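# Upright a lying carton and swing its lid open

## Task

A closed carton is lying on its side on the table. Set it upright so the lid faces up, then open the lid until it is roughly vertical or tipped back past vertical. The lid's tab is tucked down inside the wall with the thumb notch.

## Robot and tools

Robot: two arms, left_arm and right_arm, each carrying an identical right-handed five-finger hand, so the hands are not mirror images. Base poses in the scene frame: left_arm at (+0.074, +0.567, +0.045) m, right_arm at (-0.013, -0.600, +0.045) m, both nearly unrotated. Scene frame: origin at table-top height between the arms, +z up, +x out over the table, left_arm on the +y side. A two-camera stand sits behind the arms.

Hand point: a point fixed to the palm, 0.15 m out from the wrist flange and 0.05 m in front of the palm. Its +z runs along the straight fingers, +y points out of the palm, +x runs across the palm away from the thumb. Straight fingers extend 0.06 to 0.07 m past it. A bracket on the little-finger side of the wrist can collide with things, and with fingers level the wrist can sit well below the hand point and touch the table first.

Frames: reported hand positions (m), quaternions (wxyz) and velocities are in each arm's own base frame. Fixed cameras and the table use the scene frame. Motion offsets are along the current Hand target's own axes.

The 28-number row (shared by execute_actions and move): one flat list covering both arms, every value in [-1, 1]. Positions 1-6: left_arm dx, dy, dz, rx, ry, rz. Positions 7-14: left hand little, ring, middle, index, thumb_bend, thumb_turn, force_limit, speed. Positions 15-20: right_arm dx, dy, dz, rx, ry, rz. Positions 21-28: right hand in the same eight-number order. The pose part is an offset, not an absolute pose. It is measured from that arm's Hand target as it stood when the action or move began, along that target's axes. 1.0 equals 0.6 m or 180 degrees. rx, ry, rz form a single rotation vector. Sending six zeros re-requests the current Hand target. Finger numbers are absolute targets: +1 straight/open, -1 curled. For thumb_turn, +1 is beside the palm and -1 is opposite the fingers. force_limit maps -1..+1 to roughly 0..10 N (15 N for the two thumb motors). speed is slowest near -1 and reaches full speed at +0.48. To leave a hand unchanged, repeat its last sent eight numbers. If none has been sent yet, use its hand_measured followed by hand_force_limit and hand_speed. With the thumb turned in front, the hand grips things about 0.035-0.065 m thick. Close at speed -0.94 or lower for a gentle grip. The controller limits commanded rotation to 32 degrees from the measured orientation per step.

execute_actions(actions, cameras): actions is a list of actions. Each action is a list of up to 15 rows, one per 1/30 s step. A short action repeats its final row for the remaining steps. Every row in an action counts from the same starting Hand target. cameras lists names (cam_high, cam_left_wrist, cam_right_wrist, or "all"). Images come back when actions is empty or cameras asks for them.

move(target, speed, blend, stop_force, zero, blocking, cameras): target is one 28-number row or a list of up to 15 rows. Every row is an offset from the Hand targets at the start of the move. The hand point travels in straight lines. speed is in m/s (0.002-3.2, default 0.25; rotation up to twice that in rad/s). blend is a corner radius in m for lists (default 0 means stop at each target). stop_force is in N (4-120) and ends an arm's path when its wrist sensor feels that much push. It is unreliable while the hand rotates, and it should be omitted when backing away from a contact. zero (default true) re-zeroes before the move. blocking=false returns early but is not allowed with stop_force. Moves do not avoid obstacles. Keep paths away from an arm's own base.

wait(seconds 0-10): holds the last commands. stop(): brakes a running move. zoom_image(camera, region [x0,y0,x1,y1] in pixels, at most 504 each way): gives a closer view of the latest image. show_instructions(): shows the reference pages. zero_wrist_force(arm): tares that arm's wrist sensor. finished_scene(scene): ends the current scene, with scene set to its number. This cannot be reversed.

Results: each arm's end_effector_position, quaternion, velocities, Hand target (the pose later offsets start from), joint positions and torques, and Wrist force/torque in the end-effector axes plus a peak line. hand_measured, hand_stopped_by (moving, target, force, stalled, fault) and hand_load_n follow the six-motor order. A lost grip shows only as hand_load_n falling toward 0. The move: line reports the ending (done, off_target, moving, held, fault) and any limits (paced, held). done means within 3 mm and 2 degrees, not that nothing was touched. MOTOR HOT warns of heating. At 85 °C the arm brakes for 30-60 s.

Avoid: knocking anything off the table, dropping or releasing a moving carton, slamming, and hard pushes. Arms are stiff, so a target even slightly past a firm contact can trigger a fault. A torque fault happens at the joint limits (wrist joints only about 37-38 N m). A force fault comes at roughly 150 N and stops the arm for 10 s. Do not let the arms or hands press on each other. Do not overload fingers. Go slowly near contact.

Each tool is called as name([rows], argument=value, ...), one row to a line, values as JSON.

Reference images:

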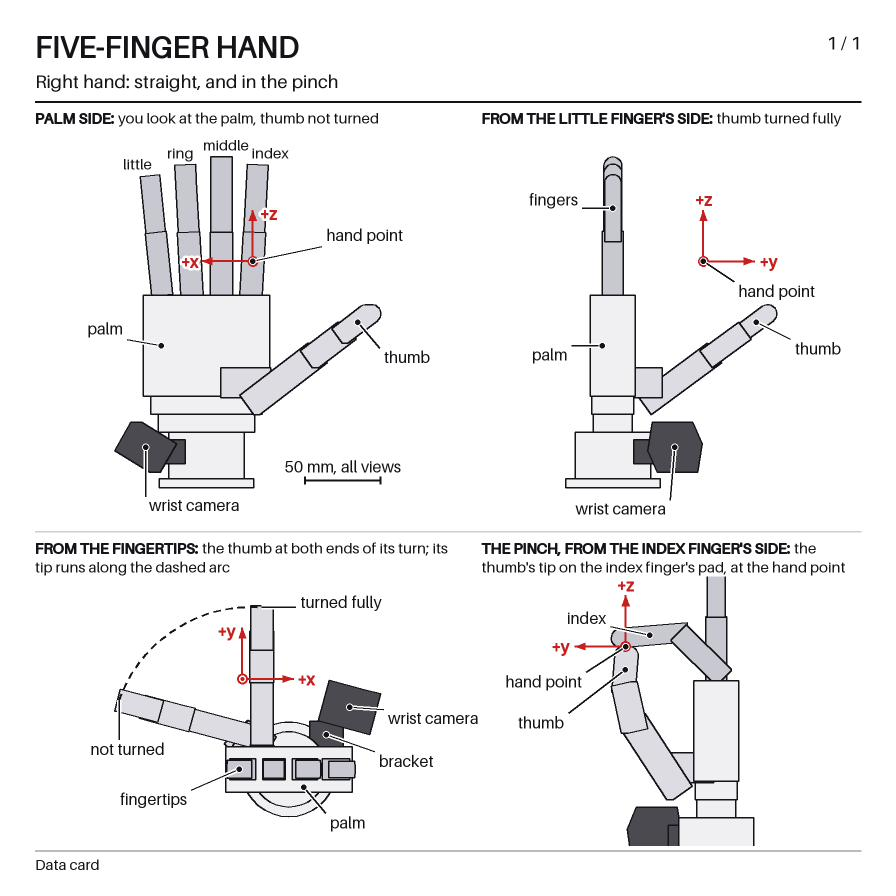

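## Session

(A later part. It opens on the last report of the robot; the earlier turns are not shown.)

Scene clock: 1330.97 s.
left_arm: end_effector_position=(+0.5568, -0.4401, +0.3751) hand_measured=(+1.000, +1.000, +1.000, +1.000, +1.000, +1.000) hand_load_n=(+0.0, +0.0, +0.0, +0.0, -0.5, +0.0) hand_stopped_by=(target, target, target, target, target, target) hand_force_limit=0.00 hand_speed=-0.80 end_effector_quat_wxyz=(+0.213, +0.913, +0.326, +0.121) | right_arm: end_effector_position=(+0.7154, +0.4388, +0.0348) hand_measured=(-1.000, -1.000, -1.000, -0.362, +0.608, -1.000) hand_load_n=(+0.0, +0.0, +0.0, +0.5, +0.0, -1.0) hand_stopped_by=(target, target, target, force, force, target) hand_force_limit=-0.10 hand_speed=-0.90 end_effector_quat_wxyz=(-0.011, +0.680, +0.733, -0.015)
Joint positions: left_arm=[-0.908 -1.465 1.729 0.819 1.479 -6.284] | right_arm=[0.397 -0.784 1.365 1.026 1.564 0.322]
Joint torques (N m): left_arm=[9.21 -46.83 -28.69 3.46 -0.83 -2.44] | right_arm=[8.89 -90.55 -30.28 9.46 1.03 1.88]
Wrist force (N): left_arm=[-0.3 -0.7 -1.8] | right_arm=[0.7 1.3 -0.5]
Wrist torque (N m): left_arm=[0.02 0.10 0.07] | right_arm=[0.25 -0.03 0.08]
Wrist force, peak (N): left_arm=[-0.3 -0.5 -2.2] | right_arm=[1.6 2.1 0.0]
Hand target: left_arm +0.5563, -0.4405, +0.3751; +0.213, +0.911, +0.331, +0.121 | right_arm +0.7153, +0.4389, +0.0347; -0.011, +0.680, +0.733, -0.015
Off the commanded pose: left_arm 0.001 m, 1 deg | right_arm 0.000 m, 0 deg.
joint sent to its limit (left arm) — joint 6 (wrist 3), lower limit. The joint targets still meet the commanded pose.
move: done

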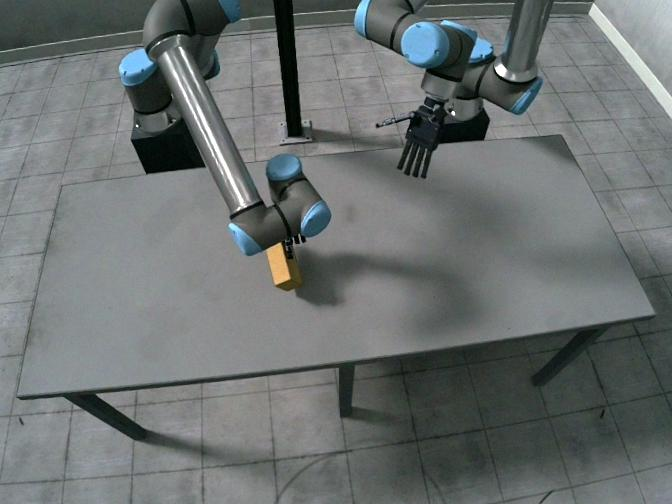

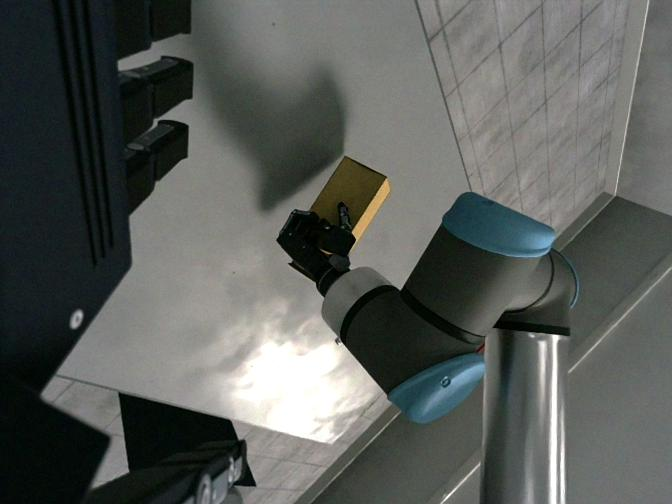

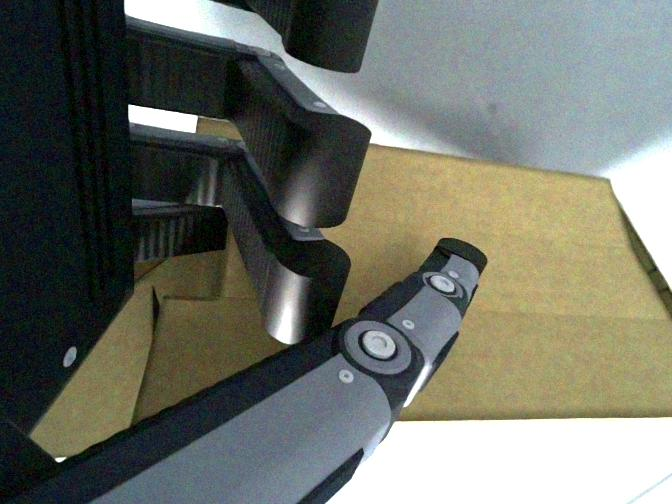

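move([
  [0,0,0,0,0,0,1,1,1,1,1,1,0,-0.8,0,0,-0.142,0.0,0,0,-1,-1,-1,-0.6,0.0,-1,-0.1,-0.9],
  [0,0,0,0,0,0,1,1,1,1,1,1,0,-0.8,0,0,-0.142,0.22,0,0,-1,-1,-1,-0.6,0.0,-1,-0.1,-0.9],
], speed=0.12, cameras=["all"])

zoom_image(camera="cam_high", region=[220, 120, 400, 300])

Scene clock: 1355.53 s.
left_arm: end_effector_position=(+0.5568, -0.4401, +0.3751) hand_measured=(+1.000, +1.000, +1.000, +1.000, +1.000, +1.000) hand_load_n=(+0.0, +0.0, +0.0, +0.0, +0.0, +0.0) hand_stopped_by=(target, target, target, target, target, target) hand_force_limit=0.00 hand_speed=-0.80 end_effector_quat_wxyz=(+0.213, +0.913, +0.326, +0.121) | right_arm: end_effector_position=(+0.7184, +0.4395, +0.1198) hand_measured=(-1.000, -1.000, -1.000, -0.362, +0.608, -1.000) hand_load_n=(+0.0, +0.0, +0.0, +1.0, +0.5, -1.0) hand_stopped_by=(target, target, target, force, force, target) hand_force_limit=-0.10 hand_speed=-0.90 end_effector_quat_wxyz=(-0.240, +0.636, +0.685, -0.263)
Joint positions: left_arm=[-0.908 -1.465 1.729 0.819 1.479 -6.284] | right_arm=[0.337 -0.548 0.942 1.889 1.402 0.2]
Joint torques (N m): left_arm=[8.92 -46.82 -29.28 3.54 -1.2 -2.15] | right_arm=[7.84 -123.3 -26.13 3.1 2.49 1.17]
Wrist force (N): left_arm=[-0.2 -0.6 -2.0] | right_arm=[0.0 -0.1 -0.1]
Wrist torque (N m): left_arm=[0.05 0.09 0.08] | right_arm=[-0.04 0.06 0.00]
Wrist force, peak (N): left_arm=[-0.6 -0.5 -2.3] | right_arm=[0.8 1.6 -1.7]
Hand target: left_arm +0.5563, -0.4405, +0.3751; +0.213, +0.911, +0.331, +0.121 | right_arm +0.7183, +0.4395, +0.1198; -0.240, +0.636, +0.685, -0.263
Off the commanded pose: left_arm 0.001 m, 1 deg | right_arm 0.000 m, 0 deg.
joint sent to its limit (left arm) — joint 6 (wrist 3), lower limit. The joint targets still meet the commanded pose.
move: done

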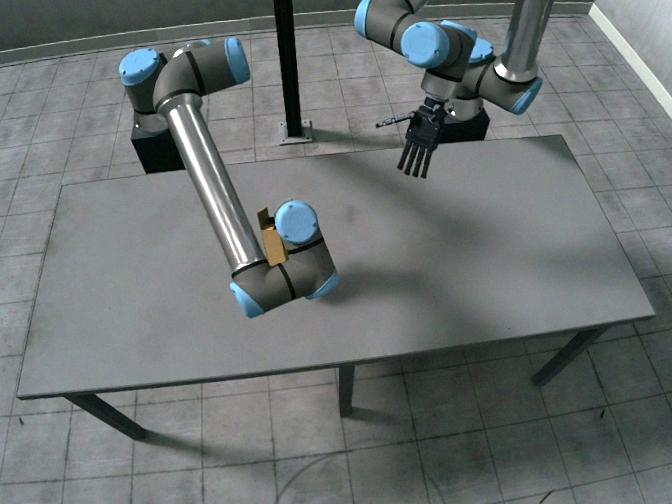

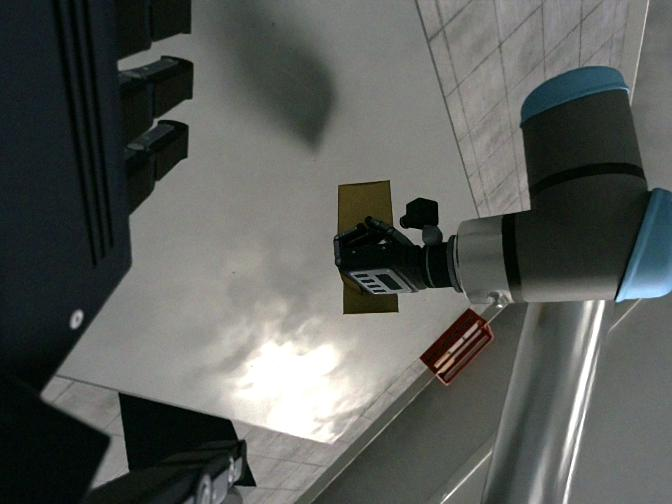

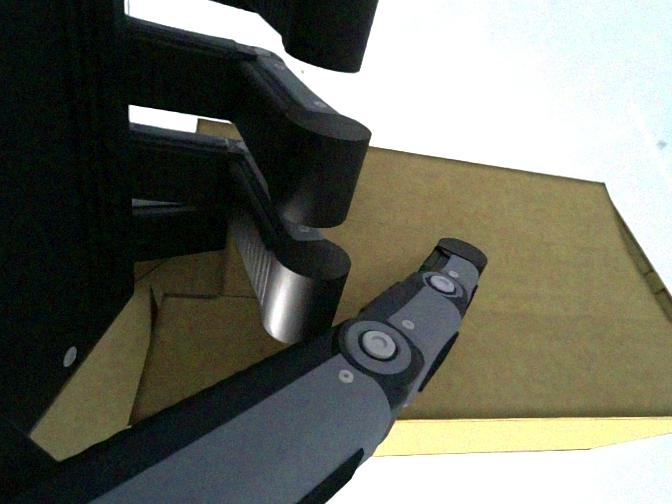

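Scaled by 2.800.

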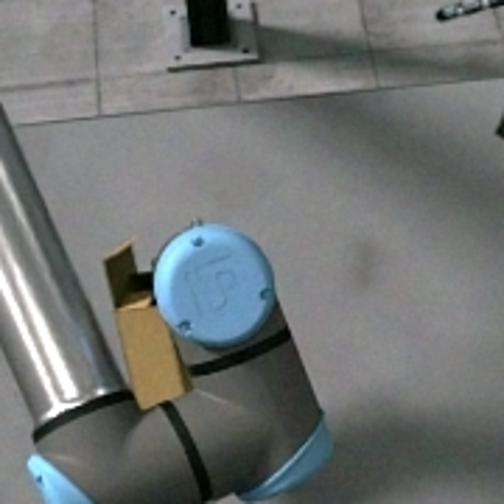

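move(target=[0,0,0,0,0,0,1,1,1,1,1,1,0,-0.8,0,0,-0.01,0.235,0,0,-1,-1,-1,-0.6,0.0,-1,-0.1,-0.9], speed=0.12, cameras=["all"])

zoom_image(camera="cam_high", region=[200, 140, 360, 300])

zoom_image(camera="cam_left_wrist", region=[260, 140, 440, 320])

Scene clock: 1370.87 s.
left_arm: end_effector_position=(+0.5568, -0.4401, +0.3751) hand_measured=(+1.000, +1.000, +1.000, +1.000, +1.000, +1.000) hand_load_n=(+0.0, +0.0, +0.0, +0.0, +0.0, +0.0) hand_stopped_by=(target, target, target, target, target, target) hand_force_limit=0.00 hand_speed=-0.80 end_effector_quat_wxyz=(+0.213, +0.913, +0.326, +0.121) | right_arm: end_effector_position=(+0.7223, +0.4398, +0.1242) hand_measured=(-1.000, -1.000, -1.000, -0.362, +0.608, -1.000) hand_load_n=(+0.0, +0.0, +0.0, +0.5, +0.5, -0.5) hand_stopped_by=(target, target, target, force, force, target) hand_force_limit=-0.10 hand_speed=-0.90 end_effector_quat_wxyz=(-0.454, +0.506, +0.544, -0.492)
Joint positions: left_arm=[-0.908 -1.465 1.729 0.819 1.479 -6.284] | right_arm=[0.305 -0.292 0.772 2.554 1.343 0.029]
Joint torques (N m): left_arm=[9.91 -48.82 -28.56 3.51 -0.99 -2.11] | right_arm=[1.71 -140.95 -36.48 0.73 -0.93 1.27]
Wrist force (N): left_arm=[-0.4 -0.6 -1.9] | right_arm=[0.0 -0.4 1.0]
Wrist torque (N m): left_arm=[0.06 0.12 0.07] | right_arm=[-0.02 -0.14 0.00]
Wrist force, peak (N): left_arm=[-0.2 -0.9 -2.1] | right_arm=[-0.1 -0.5 1.1]
Hand target: left_arm +0.5563, -0.4405, +0.3751; +0.213, +0.911, +0.331, +0.121 | right_arm +0.7223, +0.4399, +0.1243; -0.454, +0.506, +0.544, -0.492
Off the commanded pose: left_arm 0.001 m, 1 deg | right_arm 0.000 m, 0 deg.
joint sent to its limit (left arm) — joint 6 (wrist 3), lower limit. The joint targets still meet the commanded pose.
move: done

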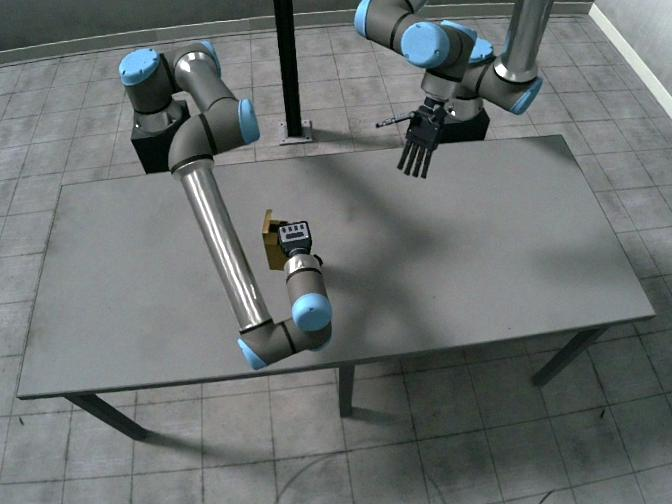

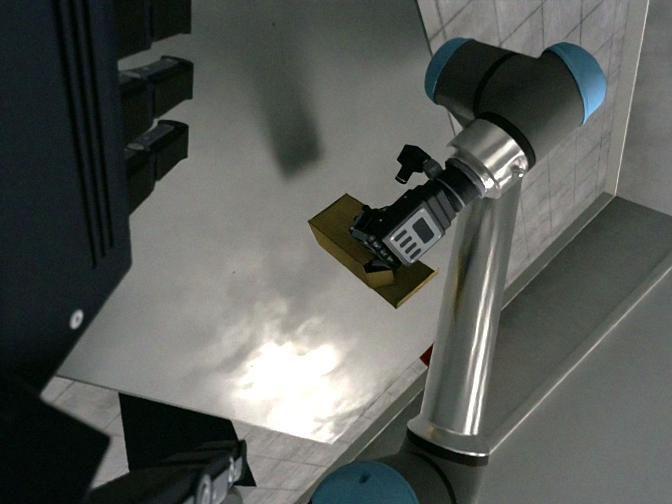

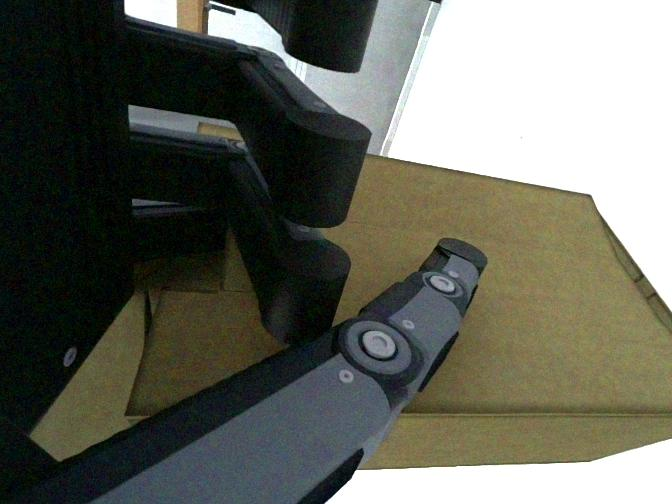

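Scaled by 3.150.

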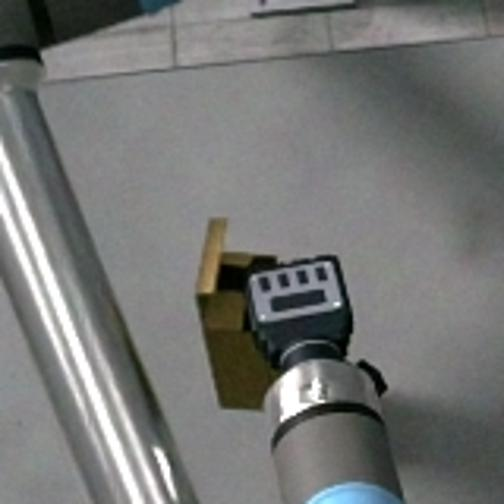

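Scaled by 2.800.

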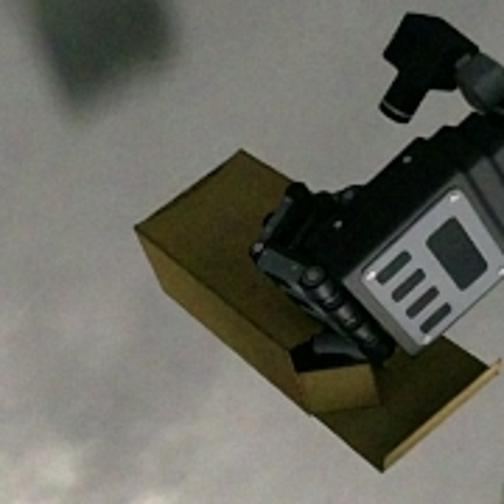

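move(target=[0,0,0,0,0,0,1,1,1,1,1,1,0,-0.8,0,0.0776,0.011,0,0,0,-1,-1,-1,-0.6,0.0,-1,-0.1,-0.9], speed=0.03, stop_force=4, cameras=["all"])

zoom_image(camera="cam_high", region=[220, 160, 340, 280])

zoom_image(camera="cam_left_wrist", region=[260, 140, 440, 320])

Scene clock: 1389.70 s.
left_arm: end_effector_position=(+0.5568, -0.4401, +0.3751) hand_measured=(+1.000, +1.000, +1.000, +1.000, +1.000, +1.000) hand_load_n=(+0.0, +0.0, +0.0, +0.0, +0.0, +0.0) hand_stopped_by=(target, target, target, target, target, target) hand_force_limit=0.00 hand_speed=-0.80 end_effector_quat_wxyz=(+0.213, +0.913, +0.326, +0.121) | right_arm: end_effector_position=(+0.7206, +0.4395, +0.0773) hand_measured=(-1.000, -1.000, -1.000, -0.362, +0.608, -1.000) hand_load_n=(+0.0, +0.0, +0.0, +0.5, +0.5, -0.5) hand_stopped_by=(target, target, target, force, force, target) hand_force_limit=-0.10 hand_speed=-0.90 end_effector_quat_wxyz=(-0.454, +0.506, +0.544, -0.492)
Joint positions: left_arm=[-0.908 -1.465 1.729 0.819 1.479 -6.284] | right_arm=[0.305 -0.242 0.758 2.518 1.343 0.029]
Joint torques (N m): left_arm=[10.93 -46.26 -29.28 3.53 -1.12 -2.08] | right_arm=[8.97 -141.66 -24.9 6.68 -3.06 1.17]
Wrist force (N): left_arm=[-0.4 -0.6 -1.7] | right_arm=[-0.2 -0.6 0.9]
Wrist torque (N m): left_arm=[0.03 0.10 0.06] | right_arm=[-0.01 -0.13 0.01]
Wrist force, peak (N): left_arm=[-0.4 -1.2 -2.0] | right_arm=[-0.1 -1.4 0.7]
Hand target: left_arm +0.5563, -0.4405, +0.3751; +0.213, +0.911, +0.331, +0.121 | right_arm +0.7206, +0.4395, +0.0773; -0.454, +0.506, +0.544, -0.492
Off the commanded pose: left_arm 0.001 m, 1 deg | right_arm 0.000 m, 0 deg.
joint sent to its limit (left arm) — joint 6 (wrist 3), lower limit. The joint targets still meet the commanded pose.
move: done

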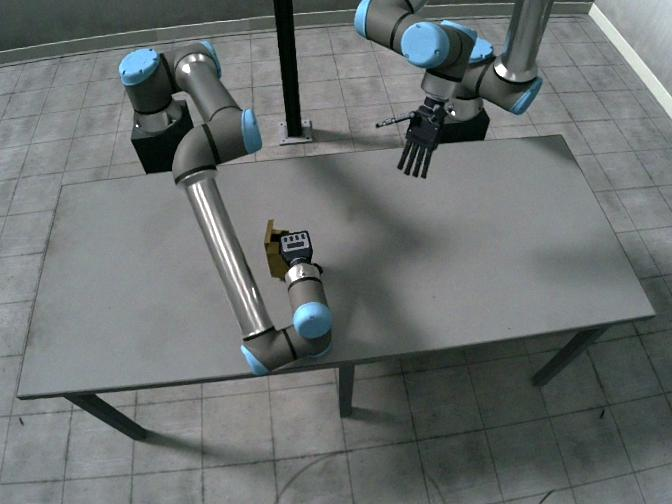

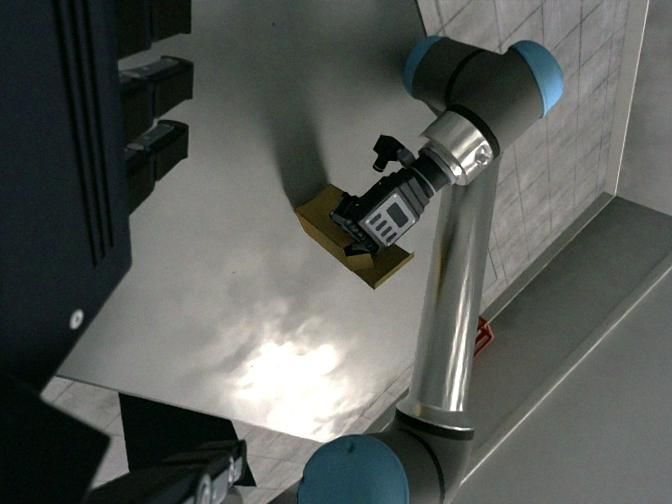

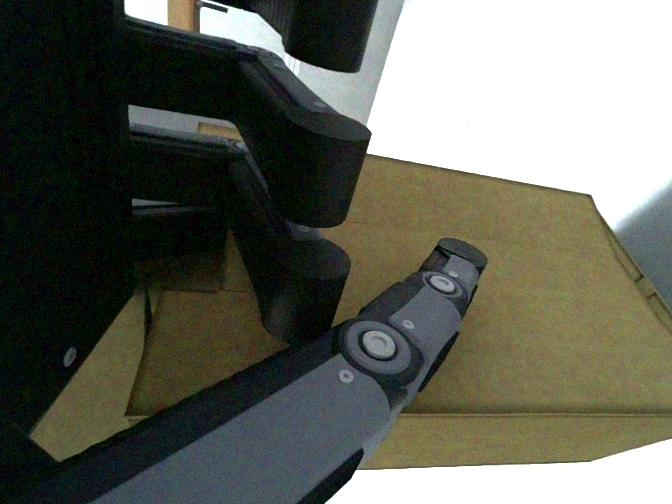

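Scaled by 4.200.

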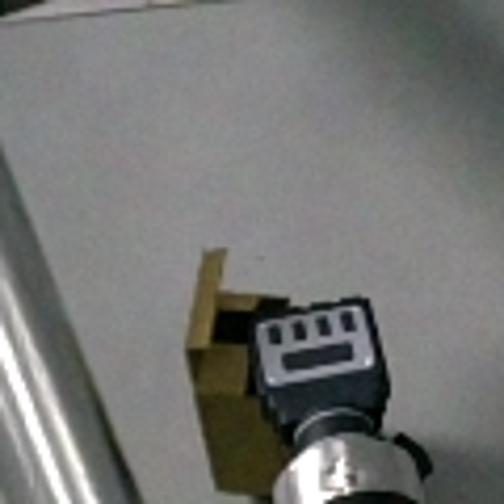

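Scaled by 2.800.

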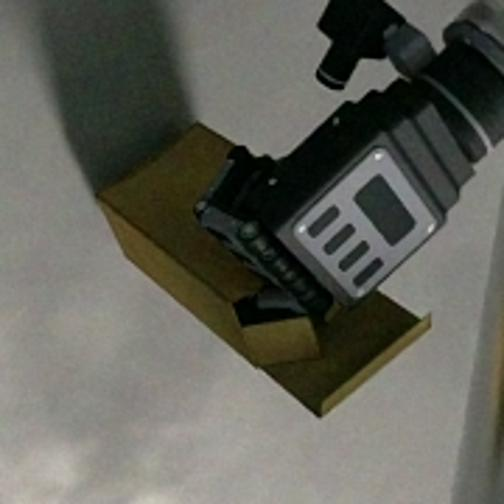

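move(target=[0,0,0,0,0,0,1,1,1,1,1,1,0,-0.8,0,0.05,0.007,0,0,0,-1,-1,-1,-0.6,0.0,-1,-0.1,-0.9], speed=0.015, stop_force=4, cameras=["all"])

zoom_image(camera="cam_high", region=[220, 160, 340, 280])

zoom_image(camera="cam_left_wrist", region=[260, 140, 440, 320])

Scene clock: 1407.27 s.
left_arm: end_effector_position=(+0.5568, -0.4401, +0.3751) hand_measured=(+1.000, +1.000, +1.000, +1.000, +1.000, +1.000) hand_load_n=(+0.0, +0.0, +0.0, +0.0, +0.0, +0.0) hand_stopped_by=(target, target, target, target, target, target) hand_force_limit=0.00 hand_speed=-0.80 end_effector_quat_wxyz=(+0.213, +0.913, +0.326, +0.121) | right_arm: end_effector_position=(+0.7198, +0.4393, +0.0511) hand_measured=(-1.000, -1.000, -1.000, -0.362, +0.608, -1.000) hand_load_n=(+0.5, +0.0, +0.0, +0.0, +0.5, -0.5) hand_stopped_by=(target, target, target, force, force, target) hand_force_limit=-0.10 hand_speed=-0.90 end_effector_quat_wxyz=(-0.454, +0.506, +0.544, -0.492)
Joint positions: left_arm=[-0.908 -1.465 1.729 0.819 1.479 -6.284] | right_arm=[0.305 -0.213 0.746 2.501 1.343 0.029]
Joint torques (N m): left_arm=[13.66 -45.11 -28.74 3.56 -0.96 -2.48] | right_arm=[9.17 -141.23 -23.72 6.11 -2.39 1.17]
Wrist force (N): left_arm=[-0.3 -0.6 -1.8] | right_arm=[0.3 -3.0 0.1]
Wrist torque (N m): left_arm=[0.04 0.11 0.07] | right_arm=[-0.04 -0.12 0.04]
Wrist force, peak (N): left_arm=[-0.4 -0.9 -2.2] | right_arm=[0.3 -10.4 -0.3]
Hand target: left_arm +0.5563, -0.4405, +0.3751; +0.213, +0.911, +0.331, +0.121 | right_arm +0.7198, +0.4393, +0.0511; -0.454, +0.506, +0.544, -0.492 (not the last commanded pose)
Off the commanded pose: left_arm 0.001 m, 1 deg | right_arm 0.004 m, 0 deg.
joint sent to its limit (left arm) — joint 6 (wrist 3), lower limit. The joint targets still meet the commanded pose.
move: contact (right_arm)

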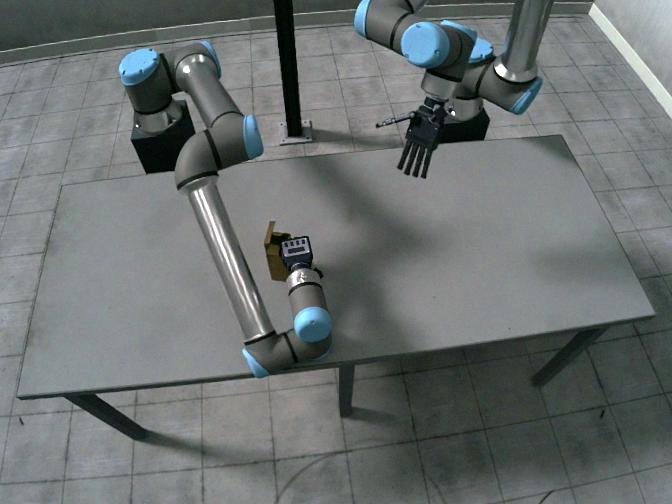

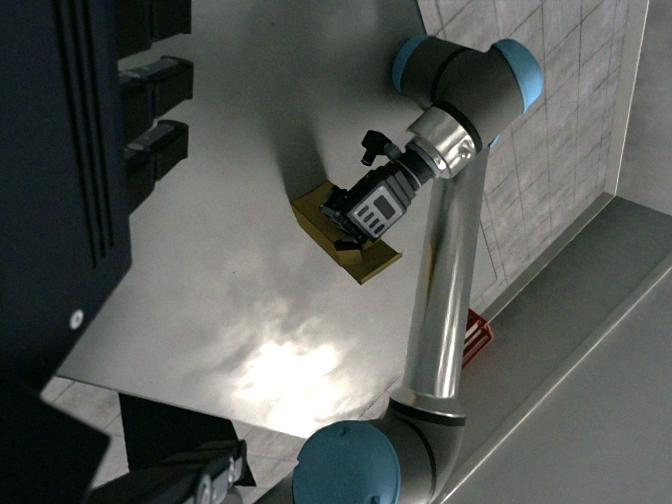

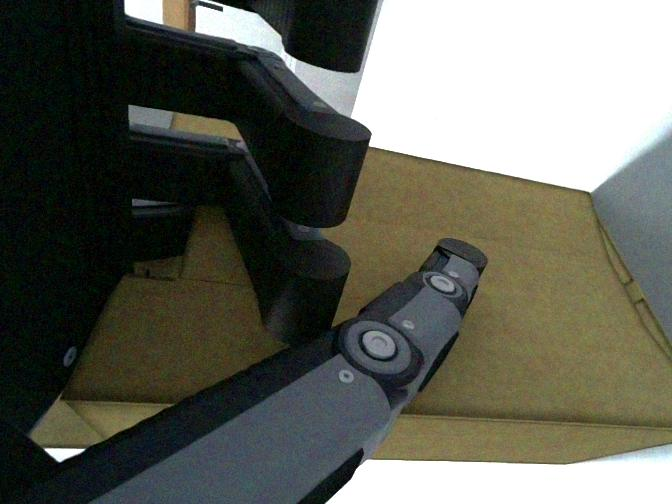

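Scaled by 4.200.

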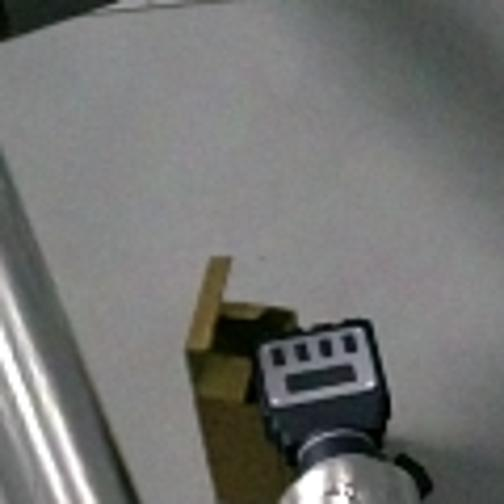

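Scaled by 2.800.

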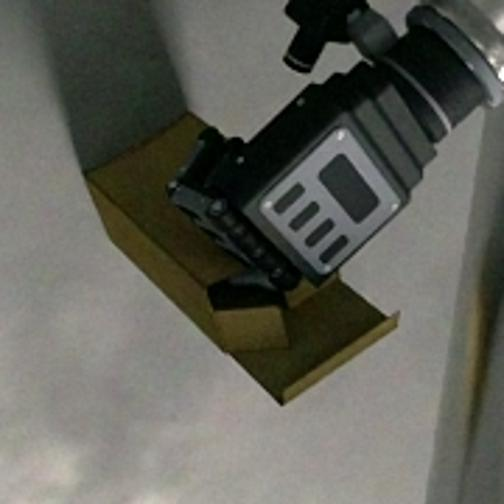

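move(target=[0,0,0,0,0,0,1,1,1,1,1,1,0,-0.8,0,0,0,0,0,0,-1,-1,-1,-0.2,0.8,-1,-0.1,-0.85], cameras=["all"])

zoom_image(camera="cam_high", region=[220, 160, 340, 280])

zoom_image(camera="cam_left_wrist", region=[260, 140, 440, 320])

Scene clock: 1427.50 s.
left_arm: end_effector_position=(+0.5568, -0.4401, +0.3751) hand_measured=(+1.000, +1.000, +1.000, +1.000, +1.000, +1.000) hand_load_n=(+0.0, +0.0, +0.0, +0.0, +0.0, +0.0) hand_stopped_by=(target, target, target, target, target, target) hand_force_limit=0.00 hand_speed=-0.80 end_effector_quat_wxyz=(+0.213, +0.913, +0.326, +0.121) | right_arm: end_effector_position=(+0.7198, +0.4393, +0.0511) hand_measured=(-1.000, -1.000, -1.000, -0.200, +0.800, -1.000) hand_load_n=(+0.5, +0.0, +0.0, +0.0, +0.0, +0.0) hand_stopped_by=(target, target, target, target, target, target) hand_force_limit=-0.10 hand_speed=-0.85 end_effector_quat_wxyz=(-0.454, +0.506, +0.544, -0.492)
Joint positions: left_arm=[-0.908 -1.465 1.729 0.819 1.479 -6.284] | right_arm=[0.305 -0.213 0.746 2.501 1.343 0.029]
Joint torques (N m): left_arm=[8.16 -46.29 -28.57 3.53 -0.67 -2.45] | right_arm=[3.06 -137.96 -25.49 5.66 -1.48 0.88]
Wrist force (N): left_arm=[-0.3 -0.5 -1.9] | right_arm=[0.4 -3.9 0.2]
Wrist torque (N m): left_arm=[0.06 0.10 0.07] | right_arm=[-0.10 -0.13 0.04]
Wrist force, peak (N): left_arm=[-1.0 -0.6 -2.2] | right_arm=[0.4 -4.0 0.1]
Hand target: left_arm +0.5563, -0.4405, +0.3751; +0.213, +0.911, +0.331, +0.121 | right_arm +0.7198, +0.4393, +0.0511; -0.454, +0.506, +0.544, -0.492
Off the commanded pose: left_arm 0.001 m, 1 deg | right_arm 0.000 m, 0 deg.
joint sent to its limit (left arm) — joint 6 (wrist 3), lower limit. The joint targets still meet the commanded pose.
move: done

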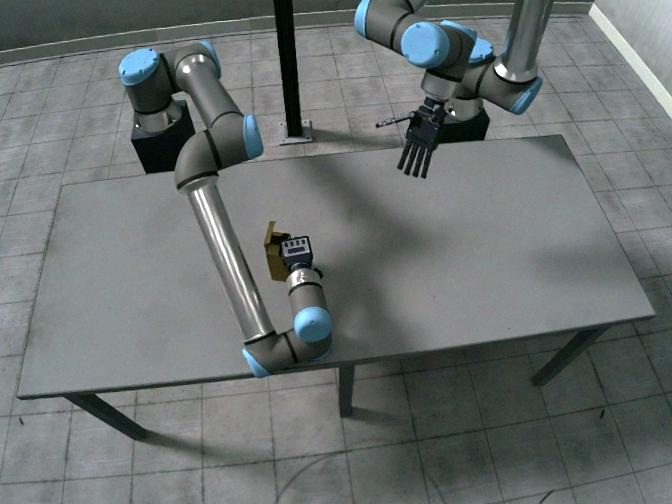

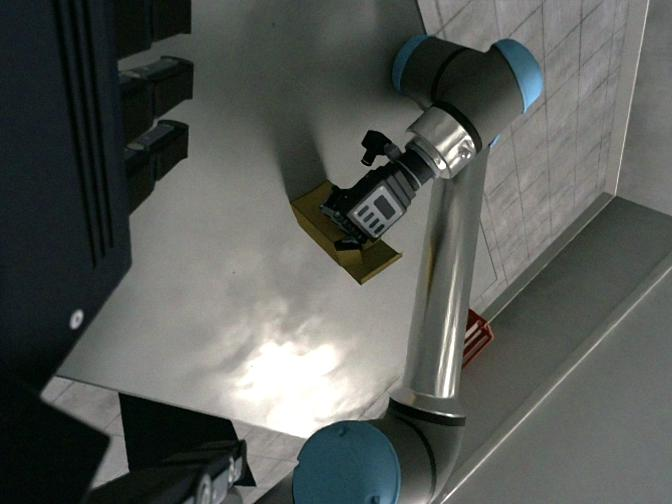

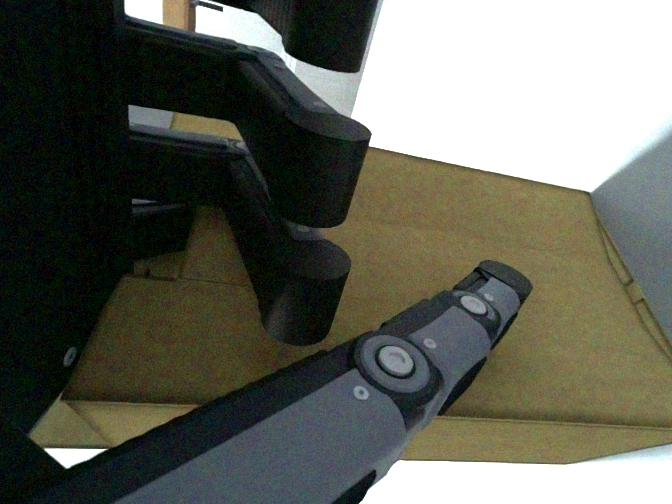

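Scaled by 4.200.

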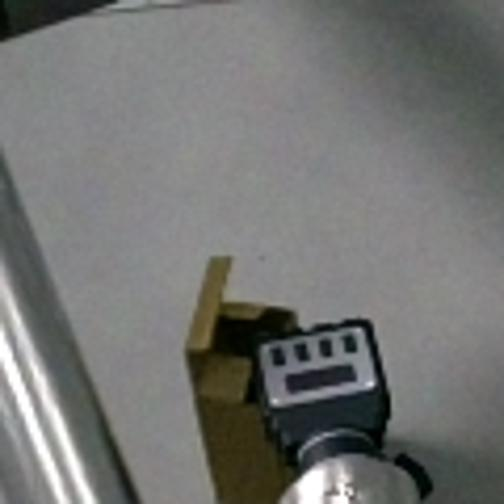

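Scaled by 2.800.

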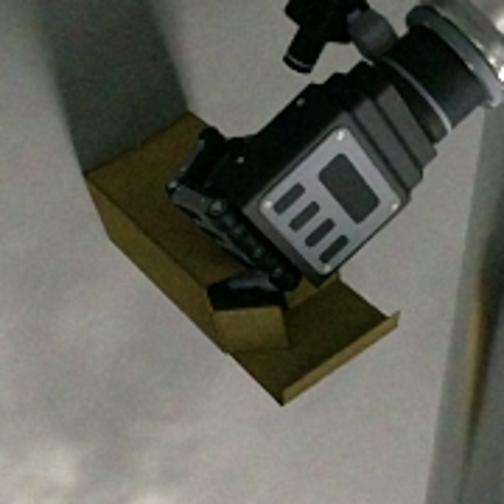

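move(target=[0,0,0,0,0,0,1,1,1,1,1,1,0,-0.8,0,-0.05,-0.007,0,0,0,-1,-1,-1,-0.2,0.8,-1,-0.1,-0.85], speed=0.03, cameras=["all"])

zoom_image(camera="cam_left_wrist", region=[260, 140, 440, 320])

zoom_image(camera="cam_high", region=[220, 160, 340, 280])

Scene clock: 1437.30 s.
left_arm: end_effector_position=(+0.5568, -0.4401, +0.3751) hand_measured=(+1.000, +1.000, +1.000, +1.000, +1.000, +1.000) hand_load_n=(+0.0, +0.0, +0.0, +0.0, +0.0, +0.0) hand_stopped_by=(target, target, target, target, target, target) hand_force_limit=0.00 hand_speed=-0.80 end_effector_quat_wxyz=(+0.213, +0.913, +0.326, +0.121) | right_arm: end_effector_position=(+0.7208, +0.4395, +0.0817) hand_measured=(-1.000, -1.000, -1.000, -0.200, +0.800, -1.000) hand_load_n=(+0.0, +0.0, +0.0, +0.0, +0.0, +0.0) hand_stopped_by=(target, target, target, target, target, target) hand_force_limit=-0.10 hand_speed=-0.85 end_effector_quat_wxyz=(-0.454, +0.506, +0.544, -0.492)
Joint positions: left_arm=[-0.908 -1.465 1.729 0.819 1.479 -6.284] | right_arm=[0.305 -0.247 0.76 2.521 1.343 0.029]
Joint torques (N m): left_arm=[10.38 -46.47 -28.6 3.68 -0.97 -2.53] | right_arm=[-3.93 -108.55 -32.14 1.88 2.31 0.35]
Wrist force (N): left_arm=[-0.7 -0.8 -1.3] | right_arm=[0.1 -0.5 0.5]
Wrist torque (N m): left_arm=[-0.01 0.14 0.04] | right_arm=[0.05 -0.16 0.03]
Wrist force, peak (N): left_arm=[-0.5 -0.8 -2.2] | right_arm=[0.2 -4.1 -0.1]
Hand target: left_arm +0.5563, -0.4405, +0.3751; +0.213, +0.911, +0.331, +0.121 | right_arm +0.7208, +0.4395, +0.0814; -0.454, +0.506, +0.544, -0.492
Off the commanded pose: left_arm 0.001 m, 1 deg | right_arm 0.000 m, 0 deg.
joint sent to its limit (left arm) — joint 6 (wrist 3), lower limit. The joint targets still meet the commanded pose.
move: done

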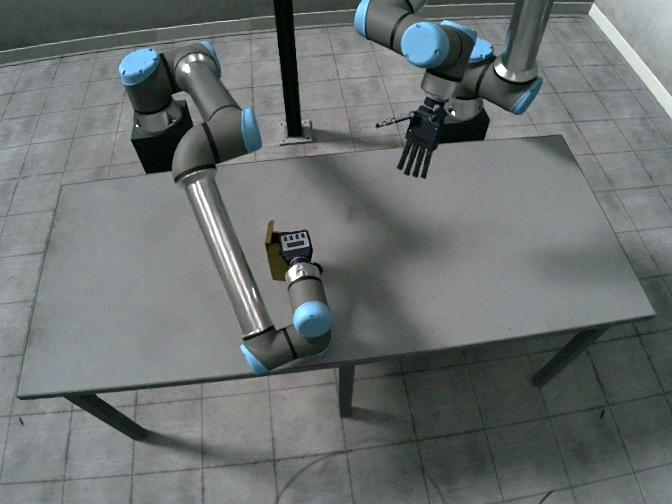

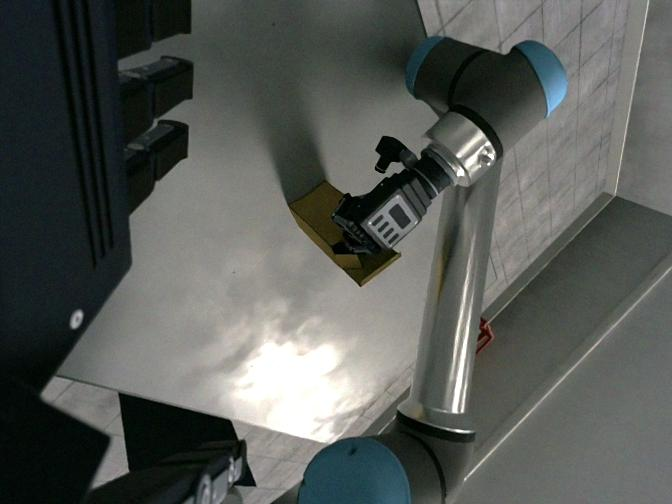

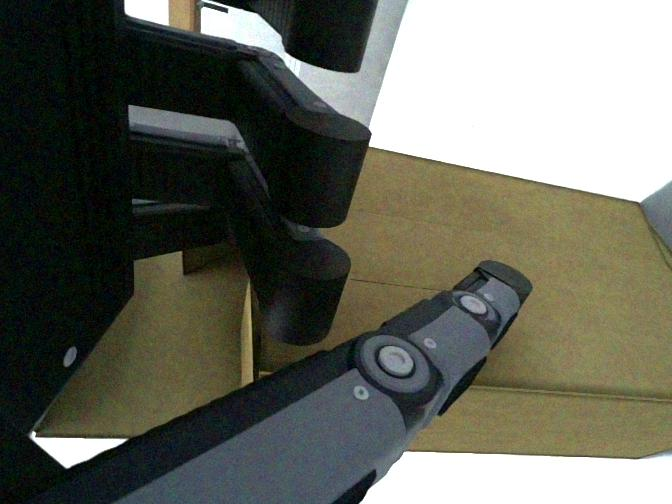

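Scaled by 2.800.

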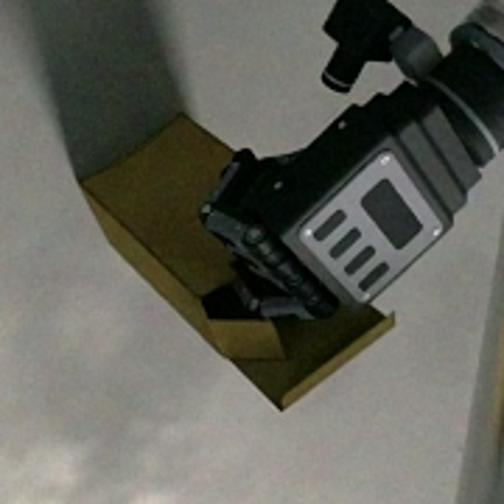

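Scaled by 4.200.

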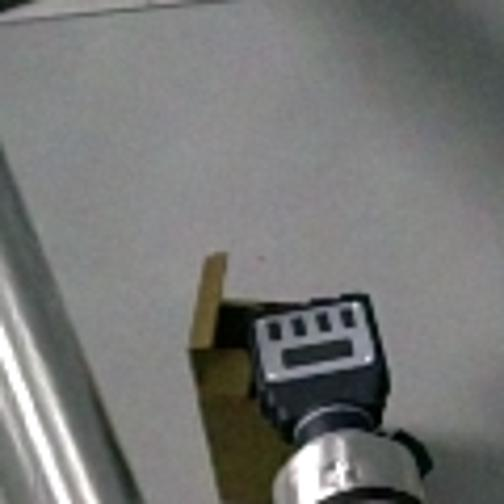

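move([
  [0,0,0,0,0,0,1,1,1,1,1,1,0,-0.8,0,-0.08,-0.011,0,0,0,-1,-1,-1,-0.2,0.8,-1,-0.1,-0.85],
  [0,0,0,0,0,0,1,1,1,1,1,1,0,-0.8,0,-0.25,-0.15,0,0,0,-1,-1,-1,-0.2,0.8,-1,-0.1,-0.85],
], speed=[0.04,0.12], blend=0.01, cameras=["all"])

zoom_image(camera="cam_left_wrist", region=[260, 140, 440, 320])

zoom_image(camera="cam_high", region=[220, 160, 340, 280])

Scene clock: 1447.50 s.
left_arm: end_effector_position=(+0.5568, -0.4401, +0.3751) hand_measured=(+1.000, +1.000, +1.000, +1.000, +1.000, +1.000) hand_load_n=(+0.0, +0.0, +0.0, +0.0, +0.0, +0.0) hand_stopped_by=(target, target, target, target, target, target) hand_force_limit=0.00 hand_speed=-0.80 end_effector_quat_wxyz=(+0.213, +0.913, +0.326, +0.121) | right_arm: end_effector_position=(+0.7944, +0.4459, +0.2398) hand_measured=(-1.000, -1.000, -1.000, -0.200, +0.800, -1.000) hand_load_n=(+0.0, +0.0, +0.0, +0.0, +0.0, +0.0) hand_stopped_by=(target, target, target, target, target, target) hand_force_limit=-0.10 hand_speed=-0.85 end_effector_quat_wxyz=(-0.454, +0.506, +0.544, -0.492)
Joint positions: left_arm=[-0.908 -1.465 1.729 0.819 1.479 -6.284] | right_arm=[0.291 -0.21 0.387 2.858 1.357 0.028]
Joint torques (N m): left_arm=[9.72 -48.74 -28.71 3.48 -1.51 -2.64] | right_arm=[8.82 -143.96 -46.35 1 2.44 1.62]
Wrist force (N): left_arm=[-0.3 -0.7 -1.8] | right_arm=[-0.4 -0.2 1.0]
Wrist torque (N m): left_arm=[0.03 0.10 0.07] | right_arm=[0.07 -0.03 -0.02]
Wrist force, peak (N): left_arm=[-0.6 -0.9 -2.2] | right_arm=[0.0 -1.8 -0.1]
Hand target: left_arm +0.5563, -0.4405, +0.3751; +0.213, +0.911, +0.331, +0.121 | right_arm +0.7944, +0.4459, +0.2400; -0.454, +0.506, +0.544, -0.492
Off the commanded pose: left_arm 0.001 m, 1 deg | right_arm 0.000 m, 0 deg.
joint sent to its limit (left arm) — joint 6 (wrist 3), lower limit. The joint targets still meet the commanded pose.
move: done

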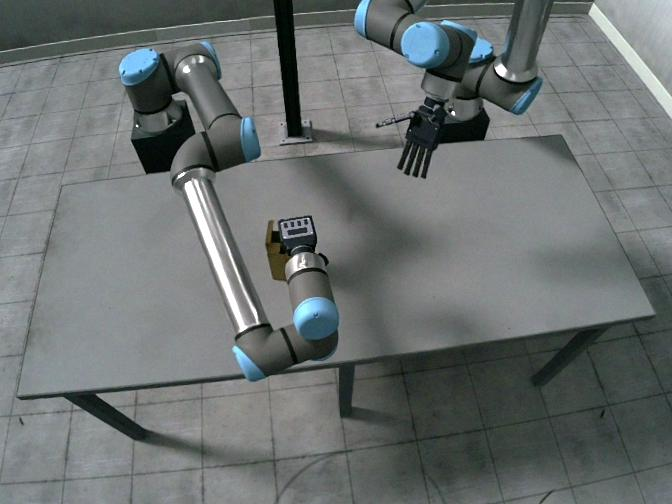

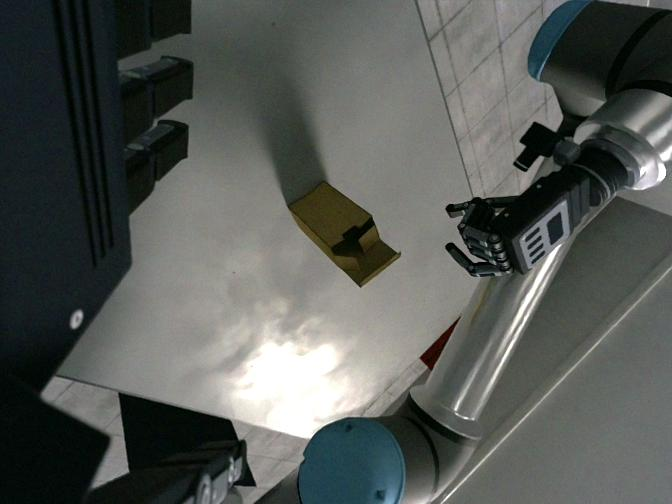

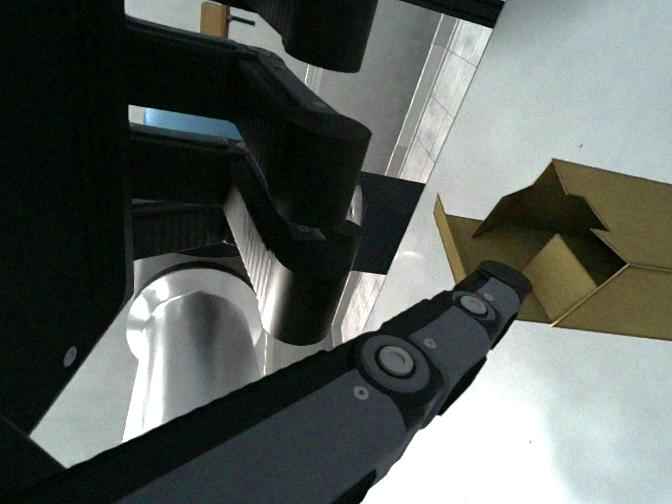

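Scaled by 2.800.

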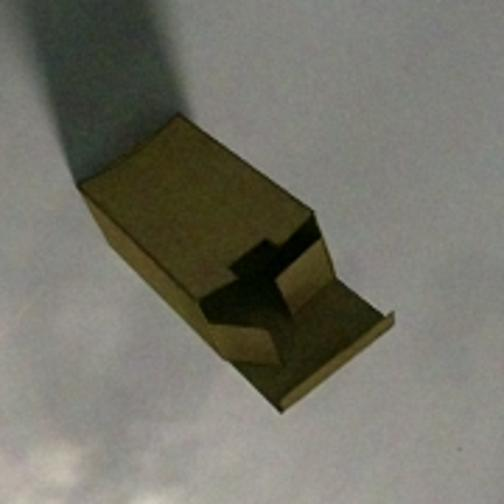

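Scaled by 4.200.

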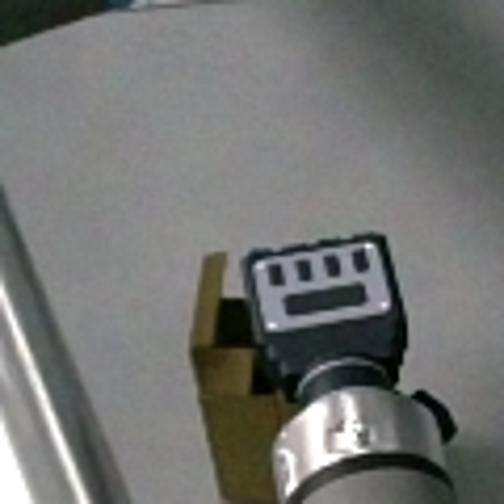

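finished_scene(scene=2)

The scene is finished: the task was done.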